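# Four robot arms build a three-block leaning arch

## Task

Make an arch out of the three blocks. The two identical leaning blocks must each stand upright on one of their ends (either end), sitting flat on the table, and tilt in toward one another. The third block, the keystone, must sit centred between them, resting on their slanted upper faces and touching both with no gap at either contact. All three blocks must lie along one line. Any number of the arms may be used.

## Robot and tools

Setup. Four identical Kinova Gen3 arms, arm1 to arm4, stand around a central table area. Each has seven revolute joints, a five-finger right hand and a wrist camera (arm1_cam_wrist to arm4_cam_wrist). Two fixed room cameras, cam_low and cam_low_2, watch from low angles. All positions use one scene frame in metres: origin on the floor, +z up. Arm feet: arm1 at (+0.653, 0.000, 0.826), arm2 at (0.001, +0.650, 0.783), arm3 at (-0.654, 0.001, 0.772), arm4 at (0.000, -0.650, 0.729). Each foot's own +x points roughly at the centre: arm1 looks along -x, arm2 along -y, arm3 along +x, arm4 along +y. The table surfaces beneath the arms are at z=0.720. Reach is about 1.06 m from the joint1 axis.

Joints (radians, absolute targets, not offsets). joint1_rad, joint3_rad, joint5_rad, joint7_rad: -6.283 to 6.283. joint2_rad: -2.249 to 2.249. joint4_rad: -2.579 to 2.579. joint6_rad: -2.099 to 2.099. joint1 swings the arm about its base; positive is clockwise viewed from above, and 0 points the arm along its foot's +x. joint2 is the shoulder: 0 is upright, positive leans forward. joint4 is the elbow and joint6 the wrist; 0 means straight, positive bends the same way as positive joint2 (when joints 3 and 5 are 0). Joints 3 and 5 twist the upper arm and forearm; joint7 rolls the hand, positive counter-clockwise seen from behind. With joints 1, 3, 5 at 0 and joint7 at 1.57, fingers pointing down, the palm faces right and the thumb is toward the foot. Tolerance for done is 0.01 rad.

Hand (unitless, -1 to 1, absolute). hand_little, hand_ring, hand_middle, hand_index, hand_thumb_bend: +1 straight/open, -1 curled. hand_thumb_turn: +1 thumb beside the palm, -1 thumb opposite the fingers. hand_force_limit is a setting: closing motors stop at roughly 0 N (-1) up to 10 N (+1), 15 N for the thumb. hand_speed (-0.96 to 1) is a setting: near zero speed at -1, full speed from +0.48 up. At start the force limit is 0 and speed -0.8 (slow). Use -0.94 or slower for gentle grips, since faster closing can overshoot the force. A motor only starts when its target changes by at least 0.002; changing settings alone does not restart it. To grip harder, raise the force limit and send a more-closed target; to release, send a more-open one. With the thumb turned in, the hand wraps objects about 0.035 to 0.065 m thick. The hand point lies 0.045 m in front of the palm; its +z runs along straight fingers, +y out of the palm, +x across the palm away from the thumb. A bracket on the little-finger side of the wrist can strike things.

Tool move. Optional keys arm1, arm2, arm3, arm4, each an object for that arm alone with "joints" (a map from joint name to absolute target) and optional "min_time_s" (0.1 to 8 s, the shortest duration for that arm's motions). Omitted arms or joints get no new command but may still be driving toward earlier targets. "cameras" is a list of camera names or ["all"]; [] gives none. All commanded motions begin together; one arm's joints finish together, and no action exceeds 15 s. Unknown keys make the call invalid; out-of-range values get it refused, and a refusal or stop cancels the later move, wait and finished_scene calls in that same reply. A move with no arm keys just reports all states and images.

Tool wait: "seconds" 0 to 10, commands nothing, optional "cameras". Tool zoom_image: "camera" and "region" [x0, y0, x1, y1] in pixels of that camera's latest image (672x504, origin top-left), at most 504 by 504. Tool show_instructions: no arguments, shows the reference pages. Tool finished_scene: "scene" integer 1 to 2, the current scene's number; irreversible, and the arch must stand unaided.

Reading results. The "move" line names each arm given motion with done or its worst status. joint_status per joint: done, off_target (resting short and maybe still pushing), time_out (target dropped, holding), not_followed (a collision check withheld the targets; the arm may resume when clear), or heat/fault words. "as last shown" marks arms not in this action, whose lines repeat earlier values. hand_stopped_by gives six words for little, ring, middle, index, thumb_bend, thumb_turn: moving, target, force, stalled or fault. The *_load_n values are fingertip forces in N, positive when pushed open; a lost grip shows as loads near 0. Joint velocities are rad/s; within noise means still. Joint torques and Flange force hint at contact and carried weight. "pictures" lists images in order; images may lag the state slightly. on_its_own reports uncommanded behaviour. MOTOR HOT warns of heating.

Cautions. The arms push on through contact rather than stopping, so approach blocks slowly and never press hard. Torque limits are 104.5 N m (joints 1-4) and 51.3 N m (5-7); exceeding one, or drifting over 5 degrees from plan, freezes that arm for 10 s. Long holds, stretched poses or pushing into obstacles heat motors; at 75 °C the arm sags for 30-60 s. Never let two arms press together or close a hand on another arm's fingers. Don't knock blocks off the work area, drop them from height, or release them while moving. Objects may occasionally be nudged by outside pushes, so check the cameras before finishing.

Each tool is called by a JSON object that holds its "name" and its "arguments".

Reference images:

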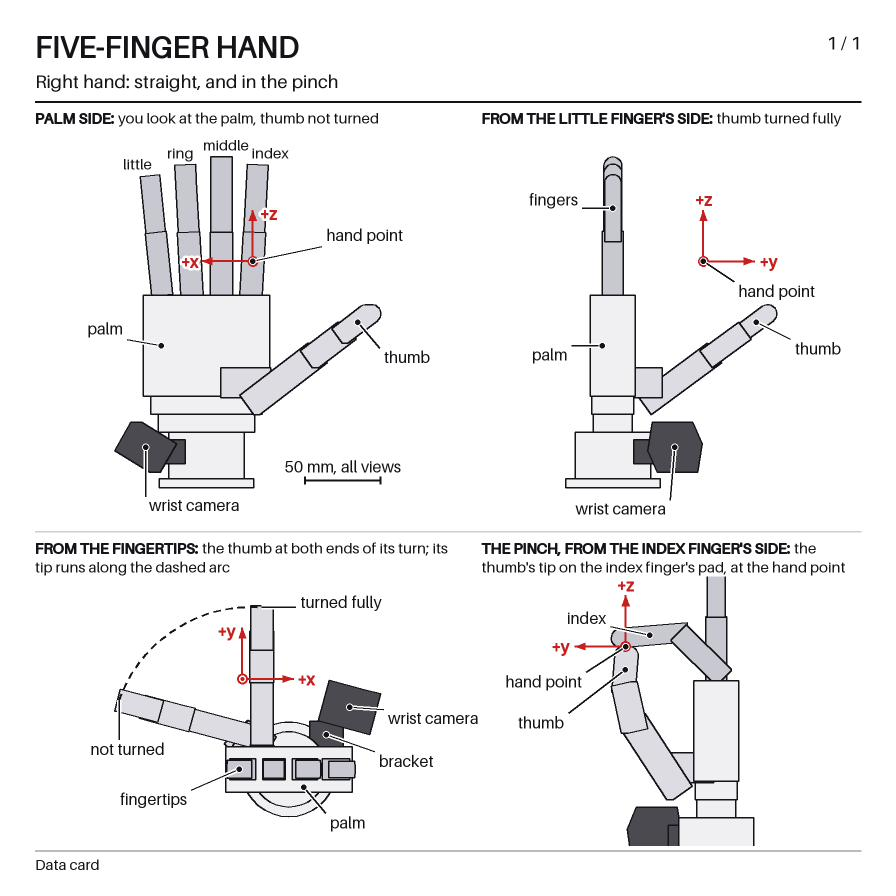

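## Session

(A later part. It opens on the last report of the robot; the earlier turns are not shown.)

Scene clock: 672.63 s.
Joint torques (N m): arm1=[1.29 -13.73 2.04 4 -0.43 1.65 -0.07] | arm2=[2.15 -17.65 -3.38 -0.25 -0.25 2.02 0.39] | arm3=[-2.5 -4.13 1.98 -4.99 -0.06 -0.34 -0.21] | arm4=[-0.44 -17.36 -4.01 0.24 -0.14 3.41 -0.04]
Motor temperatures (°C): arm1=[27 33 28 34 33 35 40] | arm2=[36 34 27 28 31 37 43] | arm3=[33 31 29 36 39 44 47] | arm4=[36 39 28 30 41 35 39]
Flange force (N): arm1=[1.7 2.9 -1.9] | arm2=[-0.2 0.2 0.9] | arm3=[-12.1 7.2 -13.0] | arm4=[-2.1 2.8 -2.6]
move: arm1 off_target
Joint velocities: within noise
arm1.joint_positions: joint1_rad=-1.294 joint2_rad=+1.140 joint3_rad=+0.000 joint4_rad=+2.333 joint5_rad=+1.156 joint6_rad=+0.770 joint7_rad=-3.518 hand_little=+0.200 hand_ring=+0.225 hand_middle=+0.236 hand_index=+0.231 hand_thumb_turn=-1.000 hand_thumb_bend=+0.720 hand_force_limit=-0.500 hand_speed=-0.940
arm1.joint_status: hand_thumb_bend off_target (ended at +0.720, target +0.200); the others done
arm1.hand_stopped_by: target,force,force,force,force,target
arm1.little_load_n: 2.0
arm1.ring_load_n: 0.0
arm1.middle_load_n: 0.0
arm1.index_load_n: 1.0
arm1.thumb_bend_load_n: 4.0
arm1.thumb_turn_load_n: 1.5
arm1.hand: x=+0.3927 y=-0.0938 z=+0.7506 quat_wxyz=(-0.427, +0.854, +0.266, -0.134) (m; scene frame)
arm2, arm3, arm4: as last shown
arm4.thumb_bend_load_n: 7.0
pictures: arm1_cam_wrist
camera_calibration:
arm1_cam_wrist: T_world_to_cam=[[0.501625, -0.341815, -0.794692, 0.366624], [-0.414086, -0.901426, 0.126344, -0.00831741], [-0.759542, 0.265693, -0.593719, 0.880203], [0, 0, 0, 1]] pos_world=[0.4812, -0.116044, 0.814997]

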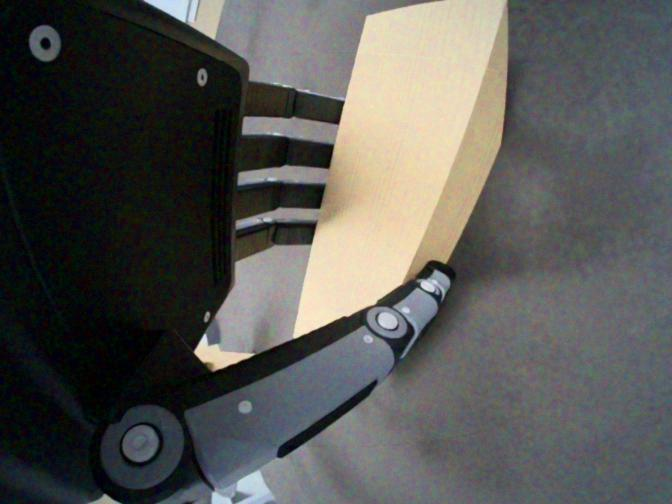

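{"name": "move", "arguments": {"arm1": {"joints": {"hand_index": 0.0, "hand_ring": 0.0, "hand_middle": 0.0, "hand_force_limit": -0.6, "hand_speed": -0.94}}, "cameras": []}}

{"name": "move", "arguments": {"arm1": {"joints": {"hand_thumb_bend": 0.1, "hand_middle": -0.05, "hand_force_limit": 0.0, "hand_speed": -0.94}}, "cameras": ["arm1_cam_wrist"]}}

{"name": "zoom_image", "arguments": {"camera": "arm1_cam_wrist", "region": [280, 0, 560, 350]}}

Scene clock: 677.23 s.
Joint torques (N m): arm1=[1.22 -13.73 2.09 4.21 -0.46 1.79 0] | arm2=[2.14 -17.68 -3.4 -0.28 -0.25 2.01 0.42] | arm3=[-2.44 -4.1 2 -4.92 -0.02 -0.33 -0.23] | arm4=[-0.39 -17.36 -3.98 0.19 -0.15 3.43 -0.06]
Motor temperatures (°C): arm1=[27 33 28 34 32 35 40] | arm2=[36 34 27 28 31 37 43] | arm3=[33 31 29 36 39 44 47] | arm4=[36 39 28 30 41 35 39]
Flange force (N): arm1=[1.6 3.3 -1.4] | arm2=[-0.2 0.2 0.8] | arm3=[-12.1 7.3 -13.3] | arm4=[-2.1 2.6 -2.4]
move: arm1 off_target
Joint velocities: within noise
arm1.joint_positions: joint1_rad=-1.294 joint2_rad=+1.140 joint3_rad=+0.000 joint4_rad=+2.333 joint5_rad=+1.156 joint6_rad=+0.770 joint7_rad=-3.518 hand_little=+0.200 hand_ring=+0.215 hand_middle=+0.221 hand_index=+0.226 hand_thumb_turn=-1.000 hand_thumb_bend=+0.721 hand_force_limit=-0.600 hand_speed=-0.940
arm1.joint_status: hand_ring off_target (ended at +0.215, target +0.000); hand_middle off_target (ended at +0.221, target +0.000); hand_index off_target (ended at +0.226, target +0.000); the others done
arm1.hand_stopped_by: target,force,force,force,force,target
arm1.little_load_n: 0.0
arm1.ring_load_n: 2.0
arm1.middle_load_n: 4.5
arm1.index_load_n: 1.0
arm1.thumb_bend_load_n: 7.0
arm1.thumb_turn_load_n: 2.0
arm1.hand: x=+0.3927 y=-0.0938 z=+0.7506 quat_wxyz=(-0.427, +0.854, +0.266, -0.134) (m; scene frame)
arm2, arm3: as last shown
arm2.index_load_n: 0.5
arm3.thumb_bend_load_n: -0.5
arm4.joint_positions: joint1_rad=+0.590 joint2_rad=+0.998 joint3_rad=+0.000 joint4_rad=+2.110 joint5_rad=-1.617 joint6_rad=+1.374 joint7_rad=-1.876 hand_little=+0.156 hand_ring=+0.184 hand_middle=+0.192 hand_index=+0.197 hand_thumb_turn=-1.000 hand_thumb_bend=+0.770 hand_force_limit=+0.000 hand_speed=-0.940
arm4.joint_status: not commanded
arm4.hand_stopped_by: force,force,force,force,force,target
arm4.little_load_n: 1.0
arm4.ring_load_n: 0.5
arm4.middle_load_n: 5.0
arm4.index_load_n: 1.0
arm4.thumb_bend_load_n: 7.5
arm4.thumb_turn_load_n: 2.5
arm4.hand: x=-0.0064 y=-0.1359 z=+0.8113 quat_wxyz=(+0.622, -0.337, -0.699, -0.104) (m; scene frame)
pictures: none
No camera images: "cameras" was empty.

Scene clock: 677.87 s.
Joint torques (N m): arm1=[1.15 -13.79 1.9 3.99 -0.42 1.6 0.01] | arm2=[2.16 -17.67 -3.42 -0.29 -0.23 2.04 0.41] | arm3=[-2.47 -4.05 1.96 -5.05 -0.1 -0.35 -0.2] | arm4=[-0.41 -17.39 -3.97 0.23 -0.16 3.43 -0.04]
Motor temperatures (°C): arm1=[27 33 28 34 32 35 40] | arm2=[36 34 27 28 31 37 43] | arm3=[33 31 29 36 39 44 47] | arm4=[36 39 28 30 41 35 39]
Flange force (N): arm1=[1.7 2.9 -1.3] | arm2=[-0.2 0.2 0.9] | arm3=[-11.8 7.1 -12.8] | arm4=[-2.1 2.8 -2.5]
move: arm1 off_target
Joint velocities: within noise
arm1.joint_positions: joint1_rad=-1.294 joint2_rad=+1.140 joint3_rad=+0.000 joint4_rad=+2.333 joint5_rad=+1.156 joint6_rad=+0.770 joint7_rad=-3.518 hand_little=+0.200 hand_ring=+0.215 hand_middle=+0.218 hand_index=+0.226 hand_thumb_turn=-1.000 hand_thumb_bend=+0.722 hand_force_limit=+0.000 hand_speed=-0.940
arm1.joint_status: hand_middle off_target (ended at +0.218, target -0.050); hand_thumb_bend off_target (ended at +0.722, target +0.100); the others done
arm1.hand_stopped_by: target,force,force,force,force,target
arm1.little_load_n: 0.0
arm1.ring_load_n: 1.0
arm1.middle_load_n: 6.5
arm1.index_load_n: 0.5
arm1.thumb_bend_load_n: 7.0
arm1.thumb_turn_load_n: 1.5
arm1.hand: x=+0.3927 y=-0.0938 z=+0.7506 quat_wxyz=(-0.427, +0.854, +0.266, -0.134) (m; scene frame)
arm2, arm3, arm4: as last shown
arm2.index_load_n: 1.5
arm3.thumb_bend_load_n: 0.0
arm4.ring_load_n: 1.0
pictures: arm1_cam_wrist
camera_calibration:
arm1_cam_wrist: T_world_to_cam=[[0.501625, -0.341815, -0.794692, 0.366624], [-0.414086, -0.901426, 0.126344, -0.00831741], [-0.759542, 0.265693, -0.593719, 0.880203], [0, 0, 0, 1]] pos_world=[0.4812, -0.116044, 0.814997]

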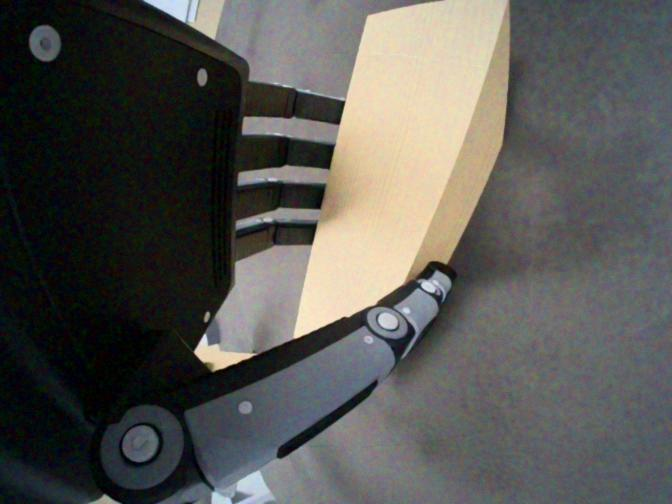

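Scaled by 1.440 from the camera's 672x504 image, which has a finer 960x720 frame.

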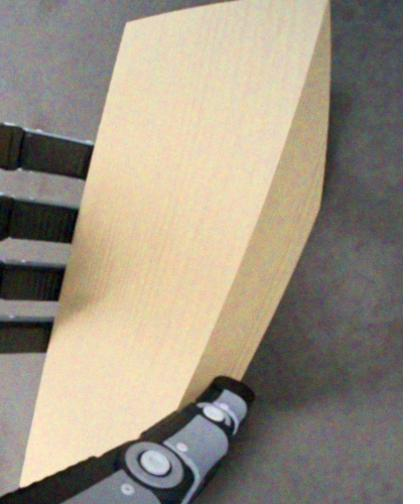

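{"name": "move", "arguments": {"arm1": {"joints": {"joint1_rad": -1.3181, "joint2_rad": 0.3337, "joint4_rad": 2.4922, "joint5_rad": 0.7497, "joint6_rad": 1.1596, "joint7_rad": -2.8766}, "min_time_s": 4}, "cameras": ["arm1_cam_wrist", "cam_low"]}}

{"name": "move", "arguments": {"arm1": {"joints": {"joint1_rad": -0.4551, "joint2_rad": 0.1061, "joint4_rad": 2.3174, "joint5_rad": 1.5386, "joint6_rad": 0.6999, "joint7_rad": -2.1823}, "min_time_s": 4}, "cameras": ["arm1_cam_wrist", "cam_low"]}}

Scene clock: 767.43 s.
Joint torques (N m): arm1=[1.34 -8.1 0.82 -1.37 0.77 2.03 -0.07] | arm2=[2.14 -17.71 -3.35 -0.24 -0.25 1.98 0.38] | arm3=[-2.5 -4.09 2 -5 -0.04 -0.32 -0.19] | arm4=[-0.4 -17.37 -3.99 0.2 -0.16 3.43 -0.05]
Motor temperatures (°C): arm1=[27 34 28 34 32 35 39] | arm2=[36 34 27 28 31 37 42] | arm3=[33 31 28 35 39 43 47] | arm4=[36 40 28 30 41 36 39]
Flange force (N): arm1=[2.5 4.7 -2.1] | arm2=[-0.4 0.3 0.9] | arm3=[-12.0 7.4 -12.9] | arm4=[-2.1 2.6 -2.5]
move: arm1 done
Joint velocities: within noise
arm1.joint_positions: joint1_rad=-1.318 joint2_rad=+0.334 joint3_rad=+0.000 joint4_rad=+2.492 joint5_rad=+0.750 joint6_rad=+1.160 joint7_rad=-2.877 hand_little=+0.200 hand_ring=+0.215 hand_middle=+0.218 hand_index=+0.226 hand_thumb_turn=-1.000 hand_thumb_bend=+0.722 hand_force_limit=+0.000 hand_speed=-0.940
arm1.joint_status: all done
arm1.hand_stopped_by: target,force,force,force,force,target
arm1.little_load_n: 0.0
arm1.ring_load_n: 0.5
arm1.middle_load_n: 6.0
arm1.index_load_n: 0.0
arm1.thumb_bend_load_n: 7.5
arm1.thumb_turn_load_n: 1.5
arm1.hand: x=+0.4098 y=-0.0507 z=+0.9706 quat_wxyz=(-0.427, +0.854, +0.266, -0.134) (m; scene frame)
arm2, arm4: as last shown
arm2.index_load_n: 1.0
arm3.joint_positions: joint1_rad=-0.140 joint2_rad=-0.393 joint3_rad=-0.104 joint4_rad=+1.449 joint5_rad=-0.074 joint6_rad=+1.974 joint7_rad=-1.652 hand_little=+1.000 hand_ring=+1.000 hand_middle=+1.000 hand_index=+1.000 hand_thumb_turn=+1.000 hand_thumb_bend=+1.000 hand_force_limit=+0.000 hand_speed=-0.800
arm3.joint_status: not commanded
arm3.hand_stopped_by: target,target,target,target,target,target
arm3.little_load_n: 0.0
arm3.ring_load_n: 0.0
arm3.middle_load_n: 0.0
arm3.index_load_n: -0.5
arm3.thumb_bend_load_n: 0.0
arm3.thumb_turn_load_n: 0.0
arm3.hand: x=-0.4935 y=+0.1051 z=+1.2855 quat_wxyz=(-0.051, +0.099, -0.993, -0.024) (m; scene frame)
arm4.ring_load_n: 0.5
arm4.thumb_turn_load_n: 3.0
pictures: arm1_cam_wrist, cam_low
camera_calibration:
arm1_cam_wrist: T_world_to_cam=[[0.501702, -0.341961, -0.79458, 0.547446], [-0.414117, -0.901397, 0.126456, 0.00971961], [-0.759475, 0.265605, -0.593844, 1.01245], [0, 0, 0, 1]] pos_world=[0.4983, -0.0729453, 1.035]

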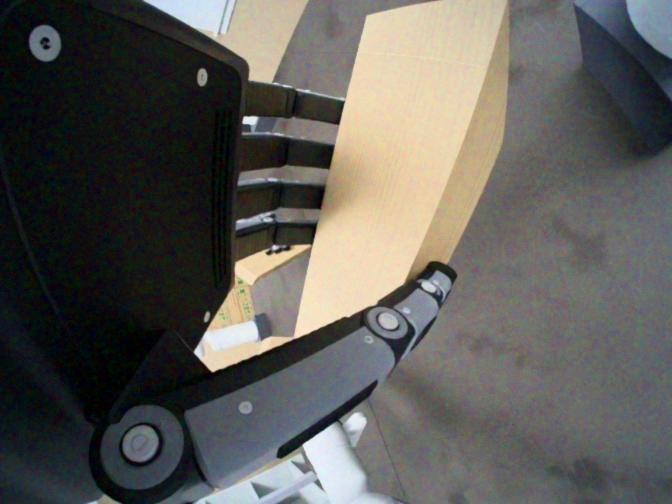

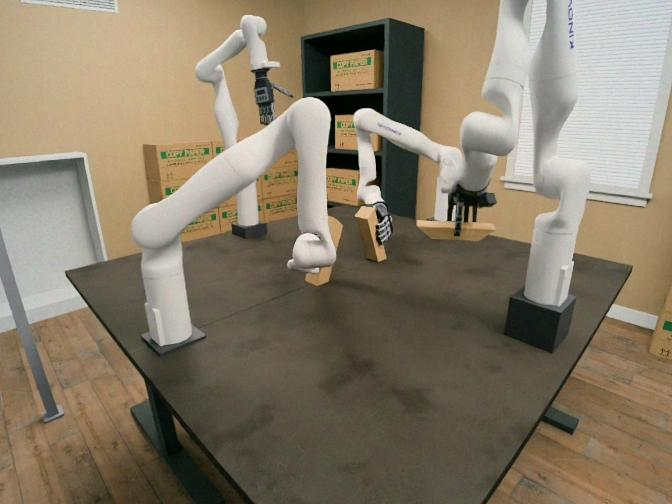

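Scene clock: 771.73 s.
Joint torques (N m): arm1=[1.25 -9.88 0.19 -7.74 1.48 1.04 0] | arm2=[2.16 -17.65 -3.39 -0.28 -0.25 2 0.39] | arm3=[-2.54 -4.1 1.98 -4.99 -0.05 -0.33 -0.21] | arm4=[-0.42 -17.34 -3.97 0.21 -0.14 3.41 -0.06]
Motor temperatures (°C): arm1=[27 34 28 34 32 35 39] | arm2=[36 34 27 28 31 37 42] | arm3=[33 31 28 35 39 43 47] | arm4=[36 40 28 30 41 36 39]
Flange force (N): arm1=[-3.0 5.0 -1.0] | arm2=[-0.2 0.2 0.8] | arm3=[-12.0 7.3 -13.0] | arm4=[-2.0 2.6 -2.5]
move: arm1 done
Joint velocities: within noise
arm1.joint_positions: joint1_rad=-0.455 joint2_rad=+0.106 joint3_rad=+0.000 joint4_rad=+2.317 joint5_rad=+1.539 joint6_rad=+0.700 joint7_rad=-2.182 hand_little=+0.200 hand_ring=+0.215 hand_middle=+0.218 hand_index=+0.226 hand_thumb_turn=-1.000 hand_thumb_bend=+0.722 hand_force_limit=+0.000 hand_speed=-0.940
arm1.joint_status: all done
arm1.hand_stopped_by: target,force,force,force,force,target
arm1.little_load_n: 0.0
arm1.ring_load_n: 1.0
arm1.middle_load_n: 6.0
arm1.index_load_n: 0.0
arm1.thumb_bend_load_n: 7.5
arm1.thumb_turn_load_n: 1.5
arm1.hand: x=+0.1999 y=-0.0006 z=+1.0510 quat_wxyz=(-0.384, +0.766, +0.460, -0.231) (m; scene frame)
arm2.joint_positions: joint1_rad=+0.521 joint2_rad=+1.184 joint3_rad=+0.000 joint4_rad=+2.024 joint5_rad=-1.638 joint6_rad=+1.360 joint7_rad=-1.793 hand_little=+0.162 hand_ring=+0.190 hand_middle=+0.187 hand_index=+0.190 hand_thumb_turn=-1.000 hand_thumb_bend=+0.758 hand_force_limit=+0.000 hand_speed=-0.940
arm2.joint_status: not commanded
arm2.hand_stopped_by: force,force,force,force,force,target
arm2.little_load_n: 1.0
arm2.ring_load_n: 0.0
arm2.middle_load_n: 7.0
arm2.index_load_n: 1.0
arm2.thumb_bend_load_n: 6.5
arm2.thumb_turn_load_n: 2.0
arm2.hand: x=+0.0058 y=+0.1357 z=+0.8037 quat_wxyz=(-0.104, -0.700, +0.337, -0.621) (m; scene frame)
arm3, arm4: as last shown
arm3.index_load_n: 0.0
arm4.thumb_turn_load_n: 2.5
pictures: arm1_cam_wrist, cam_low
camera_calibration:
arm1_cam_wrist: T_world_to_cam=[[0.602655, -0.0727667, -0.794677, 0.71397], [0.0469555, -0.990875, 0.126341, -0.134328], [-0.796619, -0.113455, -0.593739, 0.894585], [0, 0, 0, 1]] pos_world=[0.288674, 0.0203455, 1.1155]

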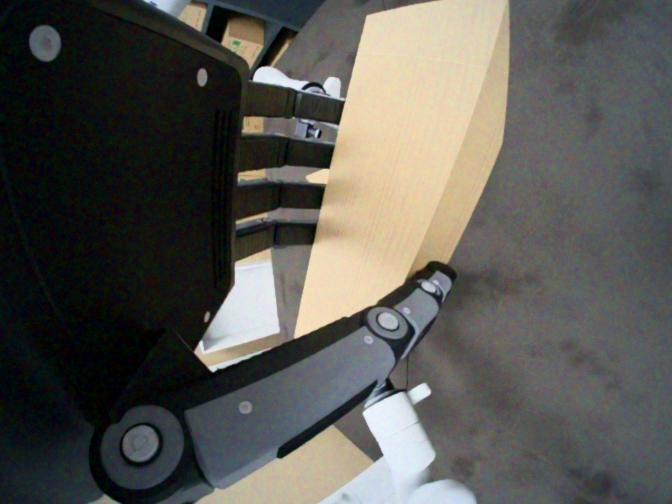

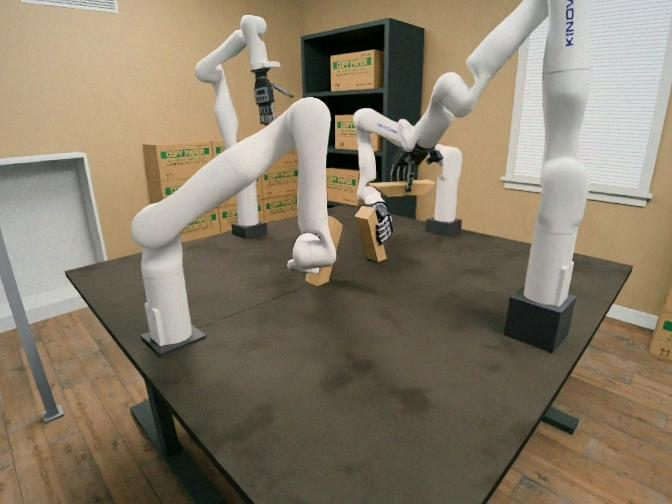

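{"name": "move", "arguments": {"arm1": {"joints": {"joint1_rad": -0.0398, "joint2_rad": 0.5512, "joint4_rad": 1.8528, "joint5_rad": 3.0841, "joint6_rad": 0.1973, "joint7_rad": -3.0783}, "min_time_s": 4}, "cameras": ["all"]}}

{"name": "zoom_image", "arguments": {"camera": "cam_low_2", "region": [250, 170, 420, 320]}}

{"name": "zoom_image", "arguments": {"camera": "arm1_cam_wrist", "region": [220, 0, 620, 500]}}

Scene clock: 784.63 s.
Joint torques (N m): arm1=[1.17 -18.85 0.05 -8.71 0.11 2.04 -0.05] | arm2=[2.14 -17.7 -3.39 -0.24 -0.23 1.96 0.4] | arm3=[-2.46 -4.06 1.95 -4.96 -0.07 -0.36 -0.2] | arm4=[-0.41 -17.34 -4 0.23 -0.17 3.43 -0.05]
Motor temperatures (°C): arm1=[27 34 28 34 33 35 39] | arm2=[36 34 27 28 31 37 42] | arm3=[33 31 28 35 39 43 47] | arm4=[36 40 28 30 41 36 39]
Flange force (N): arm1=[-6.8 3.8 0.6] | arm2=[-0.3 0.3 0.9] | arm3=[-12.0 7.2 -13.2] | arm4=[-2.0 2.7 -2.6]
move: arm1 done
Joint velocities: within noise
arm1.joint_positions: joint1_rad=-0.040 joint2_rad=+0.551 joint3_rad=+0.000 joint4_rad=+1.853 joint5_rad=+3.084 joint6_rad=+0.197 joint7_rad=-3.078 hand_little=+0.200 hand_ring=+0.215 hand_middle=+0.218 hand_index=+0.226 hand_thumb_turn=-1.000 hand_thumb_bend=+0.722 hand_force_limit=+0.000 hand_speed=-0.940
arm1.joint_status: all done
arm1.hand_stopped_by: target,force,force,force,force,target
arm1.little_load_n: 0.0
arm1.ring_load_n: 1.0
arm1.middle_load_n: 5.5
arm1.index_load_n: 0.5
arm1.thumb_bend_load_n: 7.5
arm1.thumb_turn_load_n: 1.5
arm1.hand: x=-0.0037 y=-0.0101 z=+0.9922 quat_wxyz=(-0.315, +0.629, +0.635, -0.318) (m; scene frame)
arm2, arm3, arm4: as last shown
arm2.middle_load_n: 6.5
arm2.thumb_bend_load_n: 7.0
arm4.ring_load_n: 1.0
arm4.thumb_turn_load_n: 3.0
pictures: arm1_cam_wrist, arm2_cam_wrist, arm3_cam_wrist, arm4_cam_wrist, cam_low, cam_low_2
camera_calibration:
arm1_cam_wrist: T_world_to_cam=[[0.564875, 0.224774, -0.793973, 0.791378], [0.514228, -0.848397, 0.125669, -0.122938], [-0.645357, -0.47927, -0.594823, 0.694355], [0, 0, 0, 1]] pos_world=[0.0642949, 0.0506022, 1.0568]
arm2_cam_wrist: T_world_to_cam=[[-0.55917, -0.828037, -0.0410232, 0.155195], [-0.520023, 0.388847, -0.760509, 0.559578], [0.645681, -0.403921, -0.64803, 0.688763], [0, 0, 0, 1]] pos_world=[-0.0669476, 0.189123, 0.87827]
arm4_cam_wrist: T_world_to_cam=[[0.59398, 0.803654, 0.0364437, 0.0774559], [0.53982, -0.364574, -0.758736, 0.572584], [-0.596474, 0.470347, -0.650379, 0.704817], [0, 0, 0, 1]] pos_world=[0.0653053, -0.185007, 0.890015]

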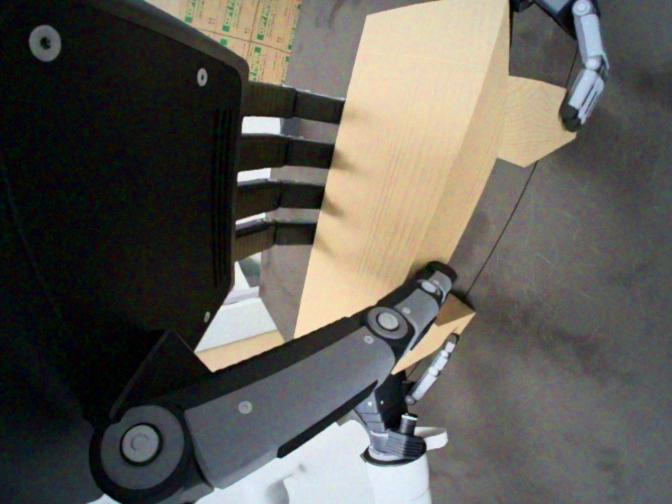

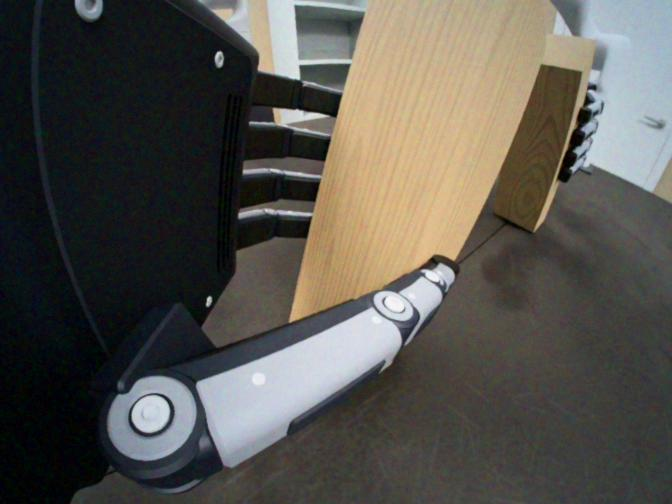

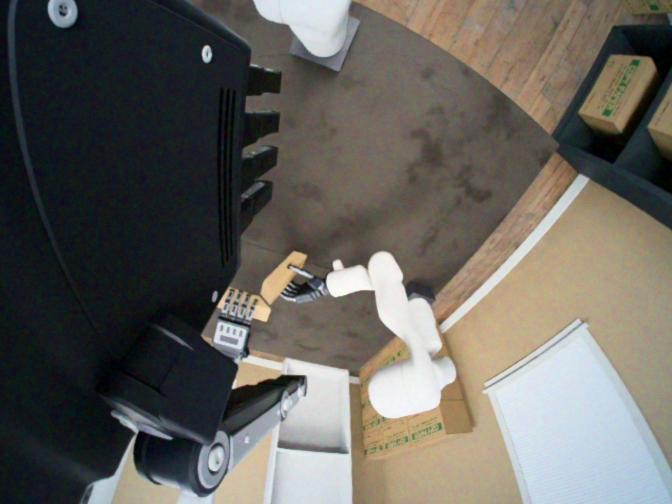

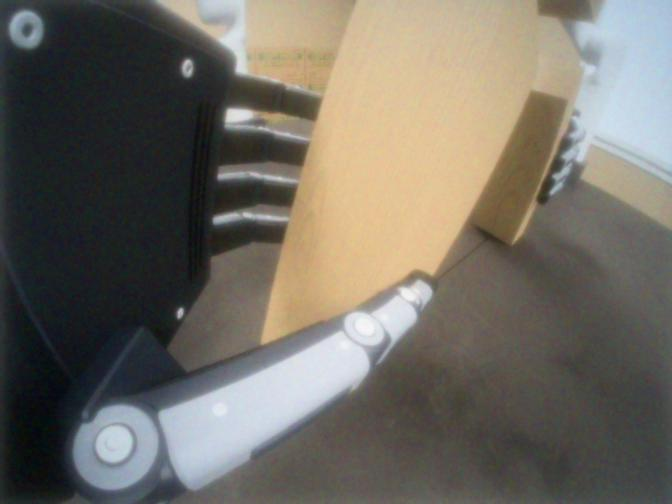

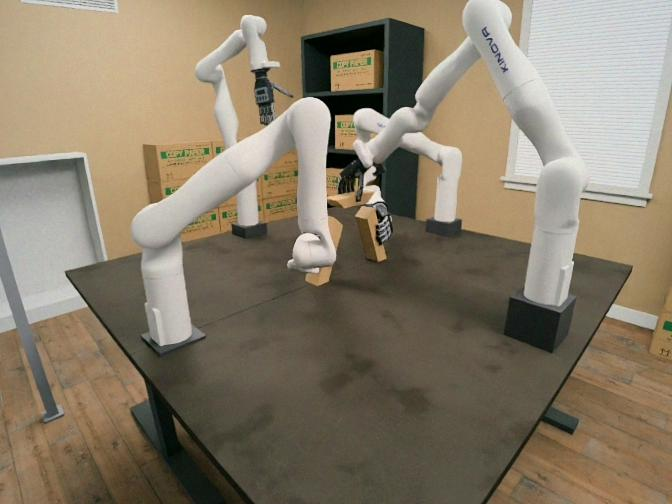

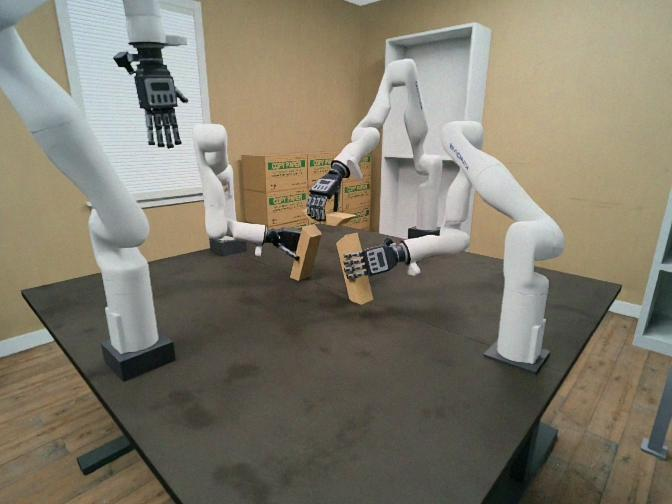

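Scaled by 2.965.

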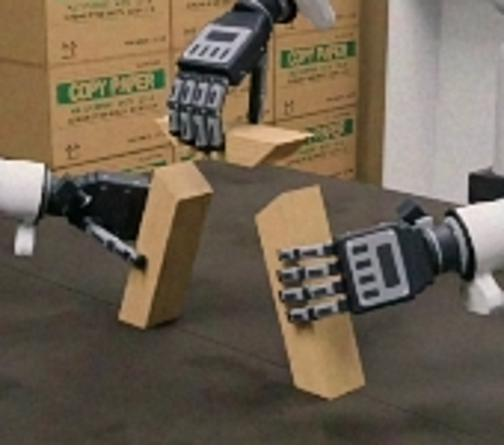

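Scaled by 1.008 from the camera's 672x504 image, which has a finer 960x720 frame.

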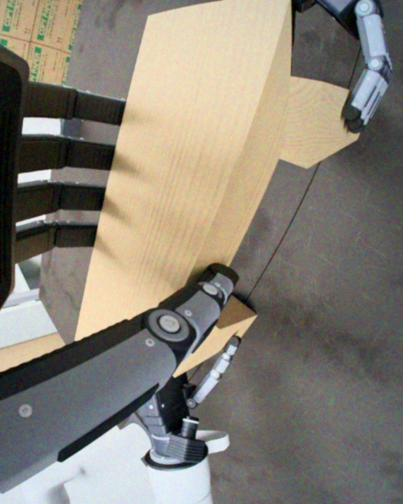

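{"name": "zoom_image", "arguments": {"camera": "arm1_cam_wrist", "region": [470, 40, 620, 200]}}

{"name": "zoom_image", "arguments": {"camera": "arm1_cam_wrist", "region": [380, 250, 500, 400]}}

Scaled by 3.150 from the camera's 672x504 image, which has a finer 960x720 frame.

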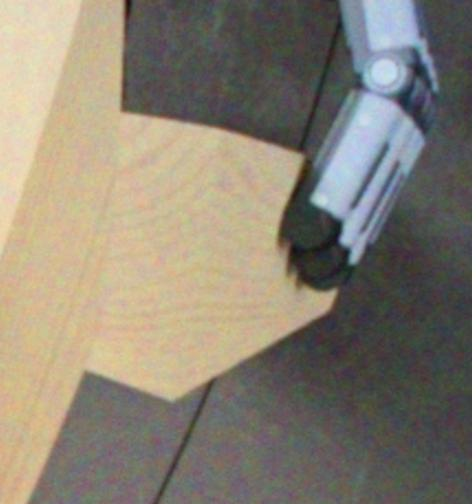

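Scaled by 3.360 from the camera's 672x504 image, which has a finer 960x720 frame.

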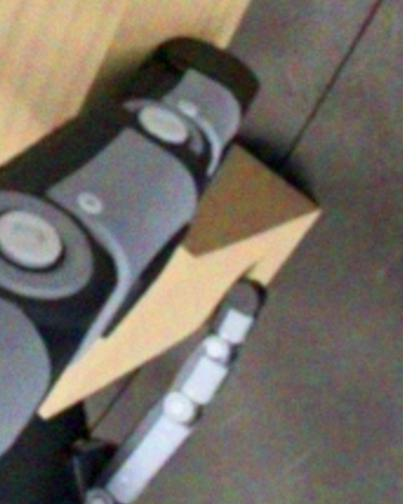

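{"name": "move", "arguments": {"arm1": {"joints": {"joint1_rad": -0.0387, "joint2_rad": 0.6307, "joint4_rad": 1.8820, "joint5_rad": 3.1036, "joint6_rad": 0.3062, "joint7_rad": -3.0979}, "min_time_s": 3}, "cameras": ["all"]}}

{"name": "zoom_image", "arguments": {"camera": "cam_low_2", "region": [270, 180, 390, 310]}}

{"name": "zoom_image", "arguments": {"camera": "arm4_cam_wrist", "region": [430, 0, 630, 260]}}

{"name": "zoom_image", "arguments": {"camera": "arm2_cam_wrist", "region": [430, 0, 630, 260]}}

{"name": "zoom_image", "arguments": {"camera": "arm1_cam_wrist", "region": [380, 0, 620, 400]}}

Scene clock: 820.10 s.
Joint torques (N m): arm1=[1.12 -19.44 0.15 -7.95 0.15 2.06 -0.02] | arm2=[2.13 -17.71 -3.43 -0.31 -0.26 2 0.39] | arm3=[-2.52 -4.15 2.04 -5.03 -0.02 -0.35 -0.18] | arm4=[-0.4 -17.38 -4 0.22 -0.17 3.43 -0.03]
Motor temperatures (°C): arm1=[27 34 28 34 33 35 39] | arm2=[36 34 27 28 31 37 42] | arm3=[33 31 28 35 38 43 47] | arm4=[36 41 28 30 41 36 39]
Flange force (N): arm1=[-5.7 3.9 0.6] | arm2=[-0.3 0.1 0.8] | arm3=[-12.1 7.6 -12.9] | arm4=[-2.0 2.8 -2.5]
move: arm1 done
Joint velocities: within noise
arm1.joint_positions: joint1_rad=-0.039 joint2_rad=+0.631 joint3_rad=+0.000 joint4_rad=+1.882 joint5_rad=+3.104 joint6_rad=+0.306 joint7_rad=-3.098 hand_little=+0.200 hand_ring=+0.215 hand_middle=+0.218 hand_index=+0.226 hand_thumb_turn=-1.000 hand_thumb_bend=+0.722 hand_force_limit=+0.000 hand_speed=-0.940
arm1.joint_status: all done
arm1.hand_stopped_by: target,force,force,force,force,target
arm1.little_load_n: 0.0
arm1.ring_load_n: 1.0
arm1.middle_load_n: 6.0
arm1.index_load_n: 0.0
arm1.thumb_bend_load_n: 7.5
arm1.thumb_turn_load_n: 1.5
arm1.hand: x=-0.0048 y=-0.0098 z=+0.9521 quat_wxyz=(-0.316, +0.630, +0.635, -0.317) (m; scene frame)
arm2, arm3, arm4: as last shown
arm4.ring_load_n: 0.5
arm4.index_load_n: 1.5
arm4.thumb_turn_load_n: 2.5
pictures: arm1_cam_wrist, arm2_cam_wrist, arm3_cam_wrist, arm4_cam_wrist, cam_low, cam_low_2
camera_calibration:
arm1_cam_wrist: T_world_to_cam=[[0.564898, 0.224682, -0.793983, 0.760073], [0.513423, -0.848977, 0.125042, -0.116496], [-0.645978, -0.478285, -0.594942, 0.670066], [0, 0, 0, 1]] pos_world=[0.0632965, 0.050805, 1.0167]
arm2_cam_wrist: T_world_to_cam=[[-0.55917, -0.828037, -0.0410232, 0.155195], [-0.520023, 0.388847, -0.760509, 0.559578], [0.645681, -0.403921, -0.64803, 0.688763], [0, 0, 0, 1]] pos_world=[-0.0669476, 0.189123, 0.87827]
arm4_cam_wrist: T_world_to_cam=[[0.59398, 0.803654, 0.0364437, 0.0774559], [0.53982, -0.364574, -0.758736, 0.572584], [-0.596474, 0.470347, -0.650379, 0.704817], [0, 0, 0, 1]] pos_world=[0.0653053, -0.185007, 0.890015]

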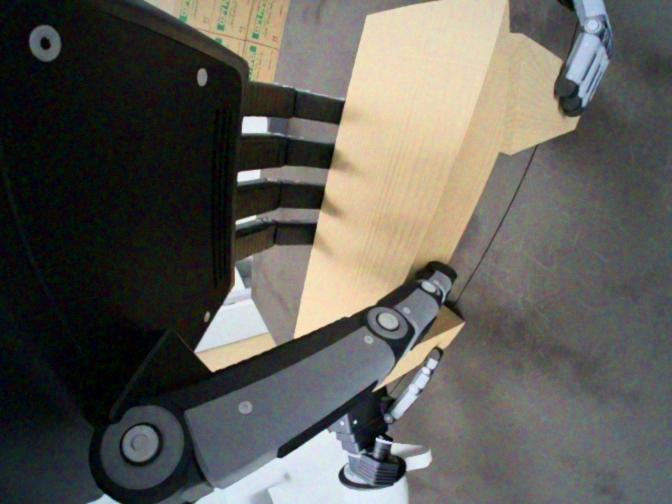

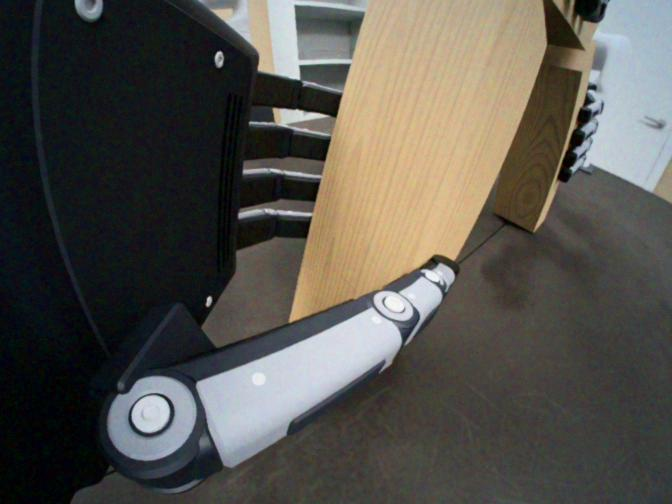

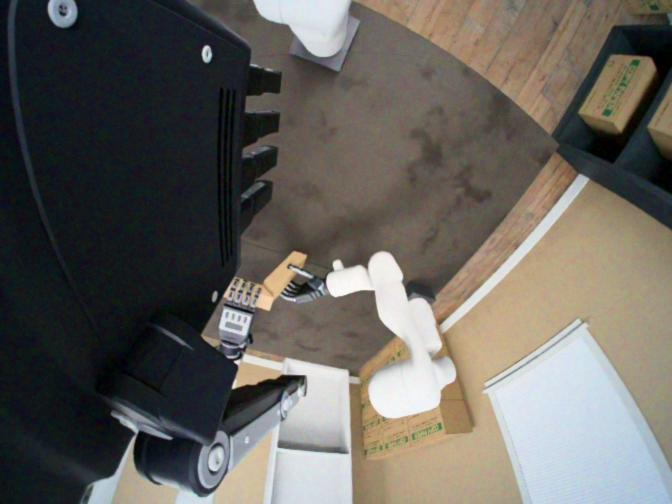

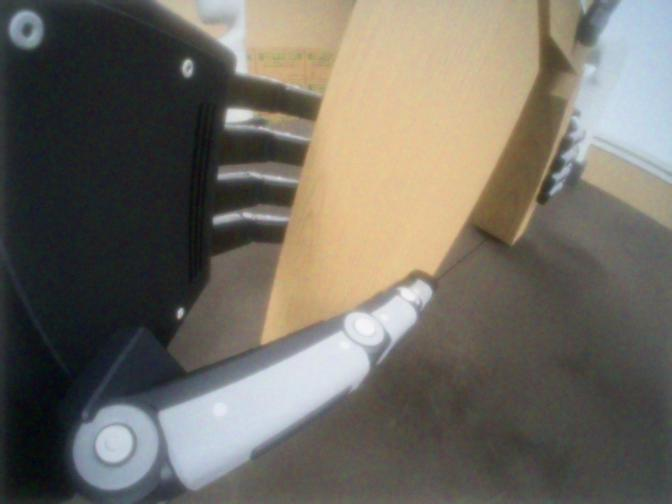

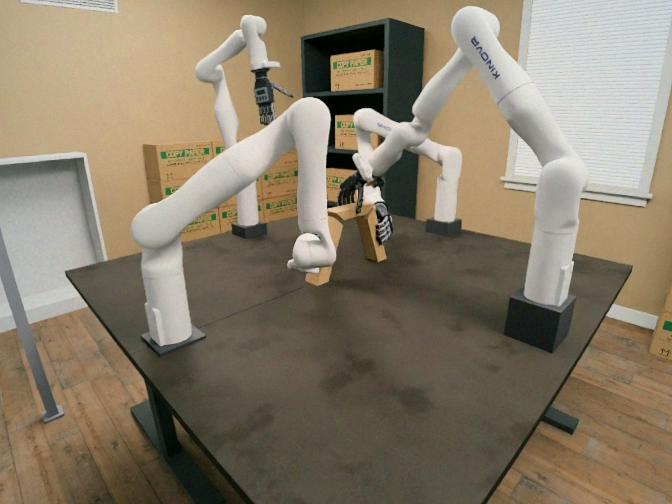

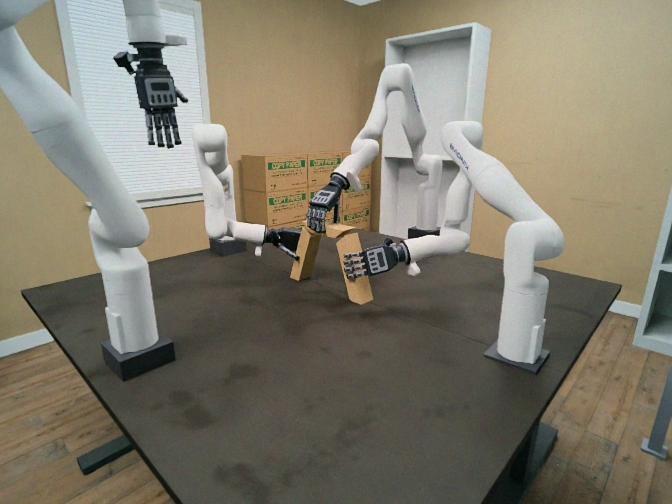

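Scaled by 3.877.

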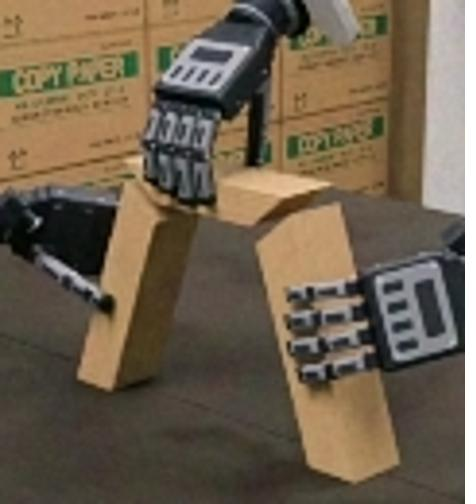

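Scaled by 1.938 from the camera's 672x504 image, which has a finer 960x720 frame.

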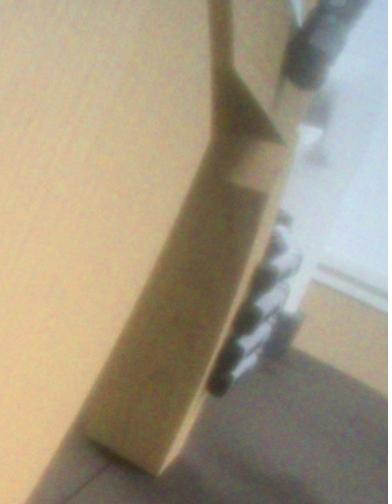

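Scaled by 1.938 from the camera's 672x504 image, which has a finer 960x720 frame.

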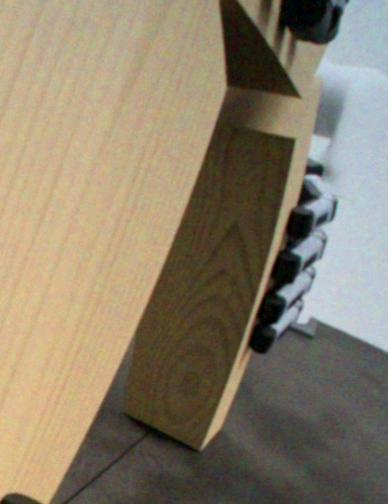

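Scaled by 1.260 from the camera's 672x504 image, which has a finer 960x720 frame.

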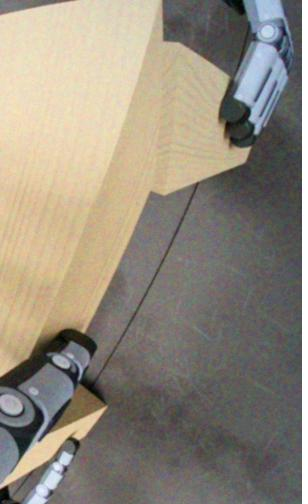

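{"name": "move", "arguments": {"arm1": {"joints": {"joint1_rad": -0.0385, "joint2_rad": 0.6472, "joint4_rad": 1.8881, "joint5_rad": 3.1076, "joint6_rad": 0.3288, "joint7_rad": -3.1019}, "min_time_s": 1.5}, "cameras": ["arm1_cam_wrist", "arm2_cam_wrist", "arm4_cam_wrist", "cam_low", "cam_low_2"]}}

{"name": "zoom_image", "arguments": {"camera": "cam_low_2", "region": [290, 200, 380, 290]}}

{"name": "zoom_image", "arguments": {"camera": "cam_low", "region": [310, 170, 410, 270]}}

{"name": "zoom_image", "arguments": {"camera": "arm4_cam_wrist", "region": [480, 0, 620, 140]}}

{"name": "zoom_image", "arguments": {"camera": "arm2_cam_wrist", "region": [480, 0, 620, 140]}}

Scene clock: 912.13 s.
Joint torques (N m): arm1=[1.12 -19.52 0.1 -7.79 0.16 2.06 -0.09] | arm2=[2.19 -17.69 -3.39 -0.27 -0.22 2 0.38] | arm3=[-2.55 -4.15 1.98 -5.02 -0.04 -0.35 -0.21] | arm4=[-0.42 -17.37 -3.97 0.21 -0.14 3.42 -0.04]
Motor temperatures (°C): arm1=[27 35 28 34 33 36 39] | arm2=[36 34 27 28 31 37 42] | arm3=[32 31 28 35 38 43 47] | arm4=[36 41 28 30 41 36 39]
Flange force (N): arm1=[-5.8 3.9 0.5] | arm2=[-0.3 0.2 1.0] | arm3=[-12.1 7.3 -13.0] | arm4=[-2.1 2.7 -2.5]
move: arm1 done
Joint velocities: within noise
arm1.joint_positions: joint1_rad=-0.039 joint2_rad=+0.647 joint3_rad=+0.000 joint4_rad=+1.888 joint5_rad=+3.108 joint6_rad=+0.329 joint7_rad=-3.102 hand_little=+0.200 hand_ring=+0.215 hand_middle=+0.218 hand_index=+0.226 hand_thumb_turn=-1.000 hand_thumb_bend=+0.722 hand_force_limit=+0.000 hand_speed=-0.940
arm1.joint_status: all done
arm1.hand_stopped_by: target,force,force,force,force,target
arm1.little_load_n: 0.0
arm1.ring_load_n: 0.5
arm1.middle_load_n: 6.0
arm1.index_load_n: 0.0
arm1.thumb_bend_load_n: 7.5
arm1.thumb_turn_load_n: 2.0
arm1.hand: x=-0.0045 y=-0.0099 z=+0.9438 quat_wxyz=(-0.315, +0.630, +0.635, -0.318) (m; scene frame)
arm2, arm3, arm4: as last shown
arm4.index_load_n: 1.0
arm4.thumb_turn_load_n: 3.0
pictures: arm1_cam_wrist, arm2_cam_wrist, arm4_cam_wrist, cam_low, cam_low_2
camera_calibration:
arm1_cam_wrist: T_world_to_cam=[[0.564799, 0.224582, -0.794081, 0.753447], [0.513624, -0.848823, 0.125257, -0.115935], [-0.645904, -0.478604, -0.594766, 0.665106], [0, 0, 0, 1]] pos_world=[0.0635955, 0.0507035, 1.0084]
arm2_cam_wrist: T_world_to_cam=[[-0.55917, -0.828037, -0.0410232, 0.155195], [-0.520023, 0.388847, -0.760509, 0.559578], [0.645681, -0.403921, -0.64803, 0.688763], [0, 0, 0, 1]] pos_world=[-0.0669476, 0.189123, 0.87827]
arm4_cam_wrist: T_world_to_cam=[[0.59398, 0.803654, 0.0364437, 0.0774559], [0.53982, -0.364574, -0.758736, 0.572584], [-0.596474, 0.470347, -0.650379, 0.704817], [0, 0, 0, 1]] pos_world=[0.0653053, -0.185007, 0.890015]

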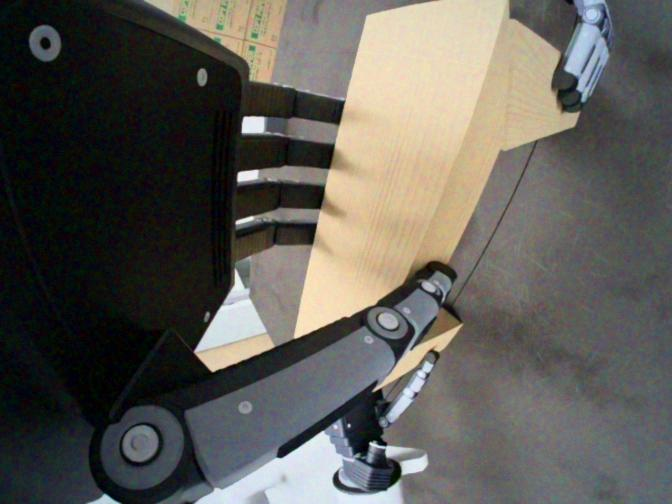

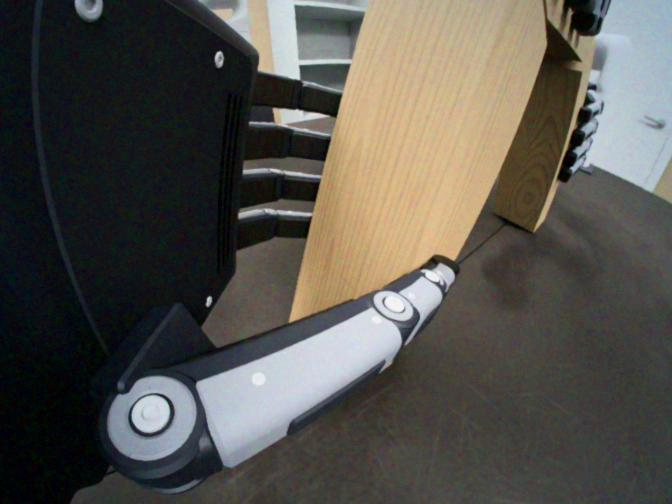

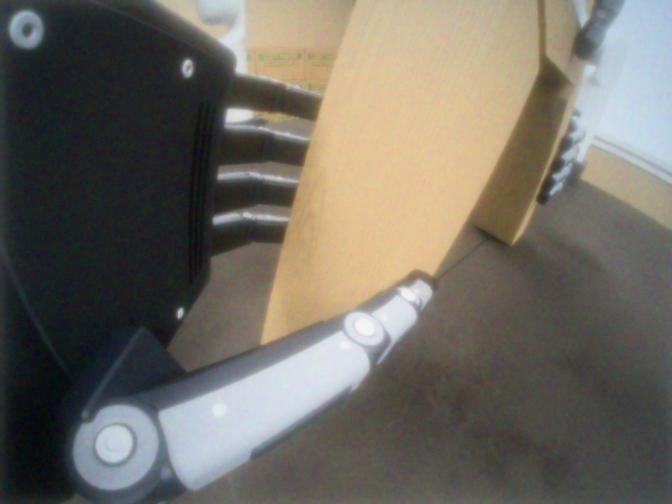

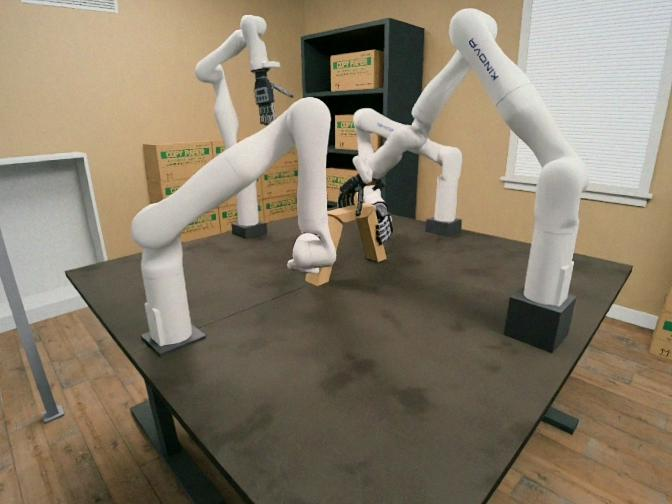

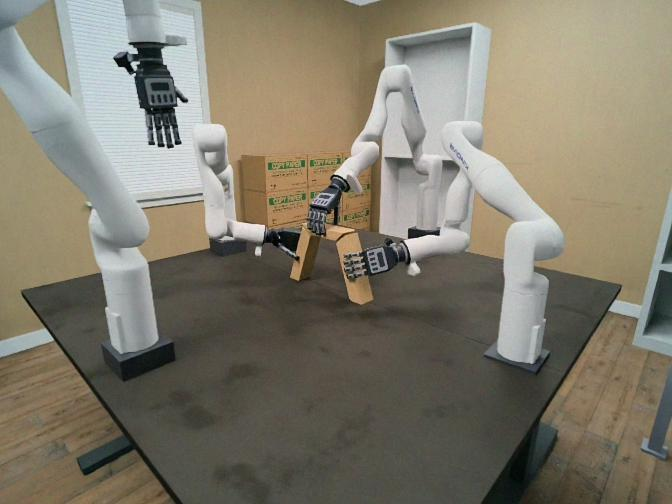

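Scaled by 5.600.

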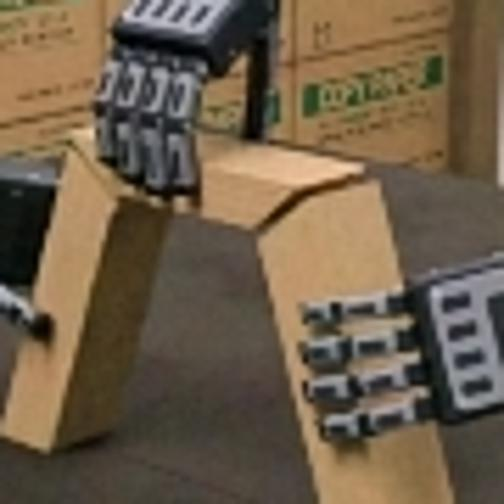

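Scaled by 5.040.

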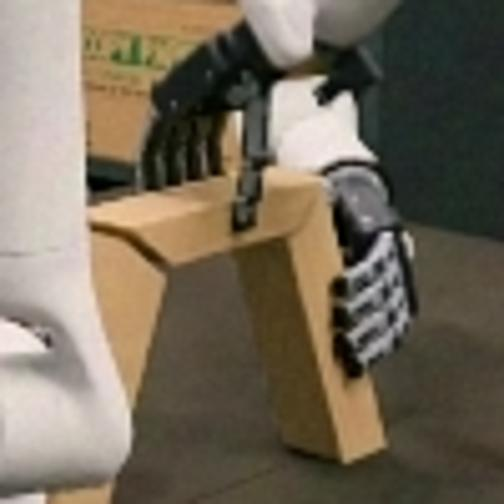

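Scaled by 3.600 from the camera's 672x504 image, which has a finer 960x720 frame.

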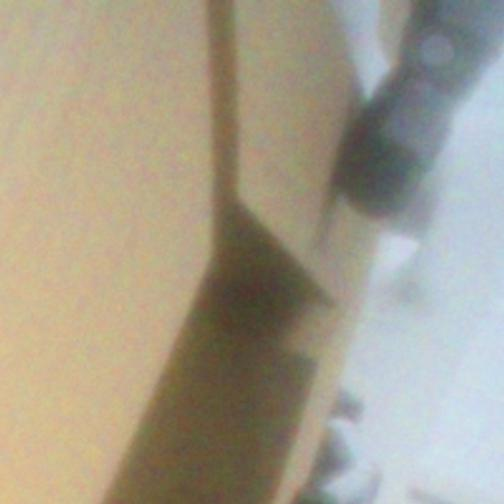

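Scaled by 3.600 from the camera's 672x504 image, which has a finer 960x720 frame.

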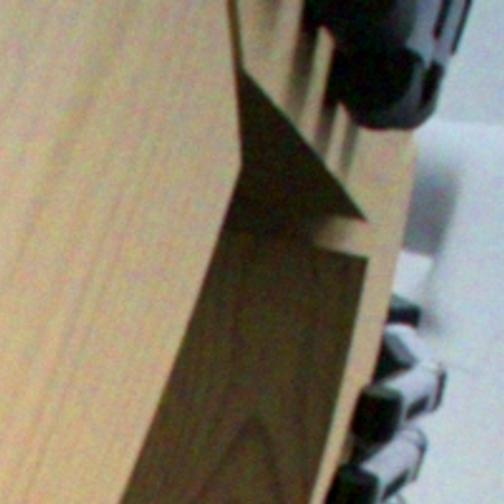

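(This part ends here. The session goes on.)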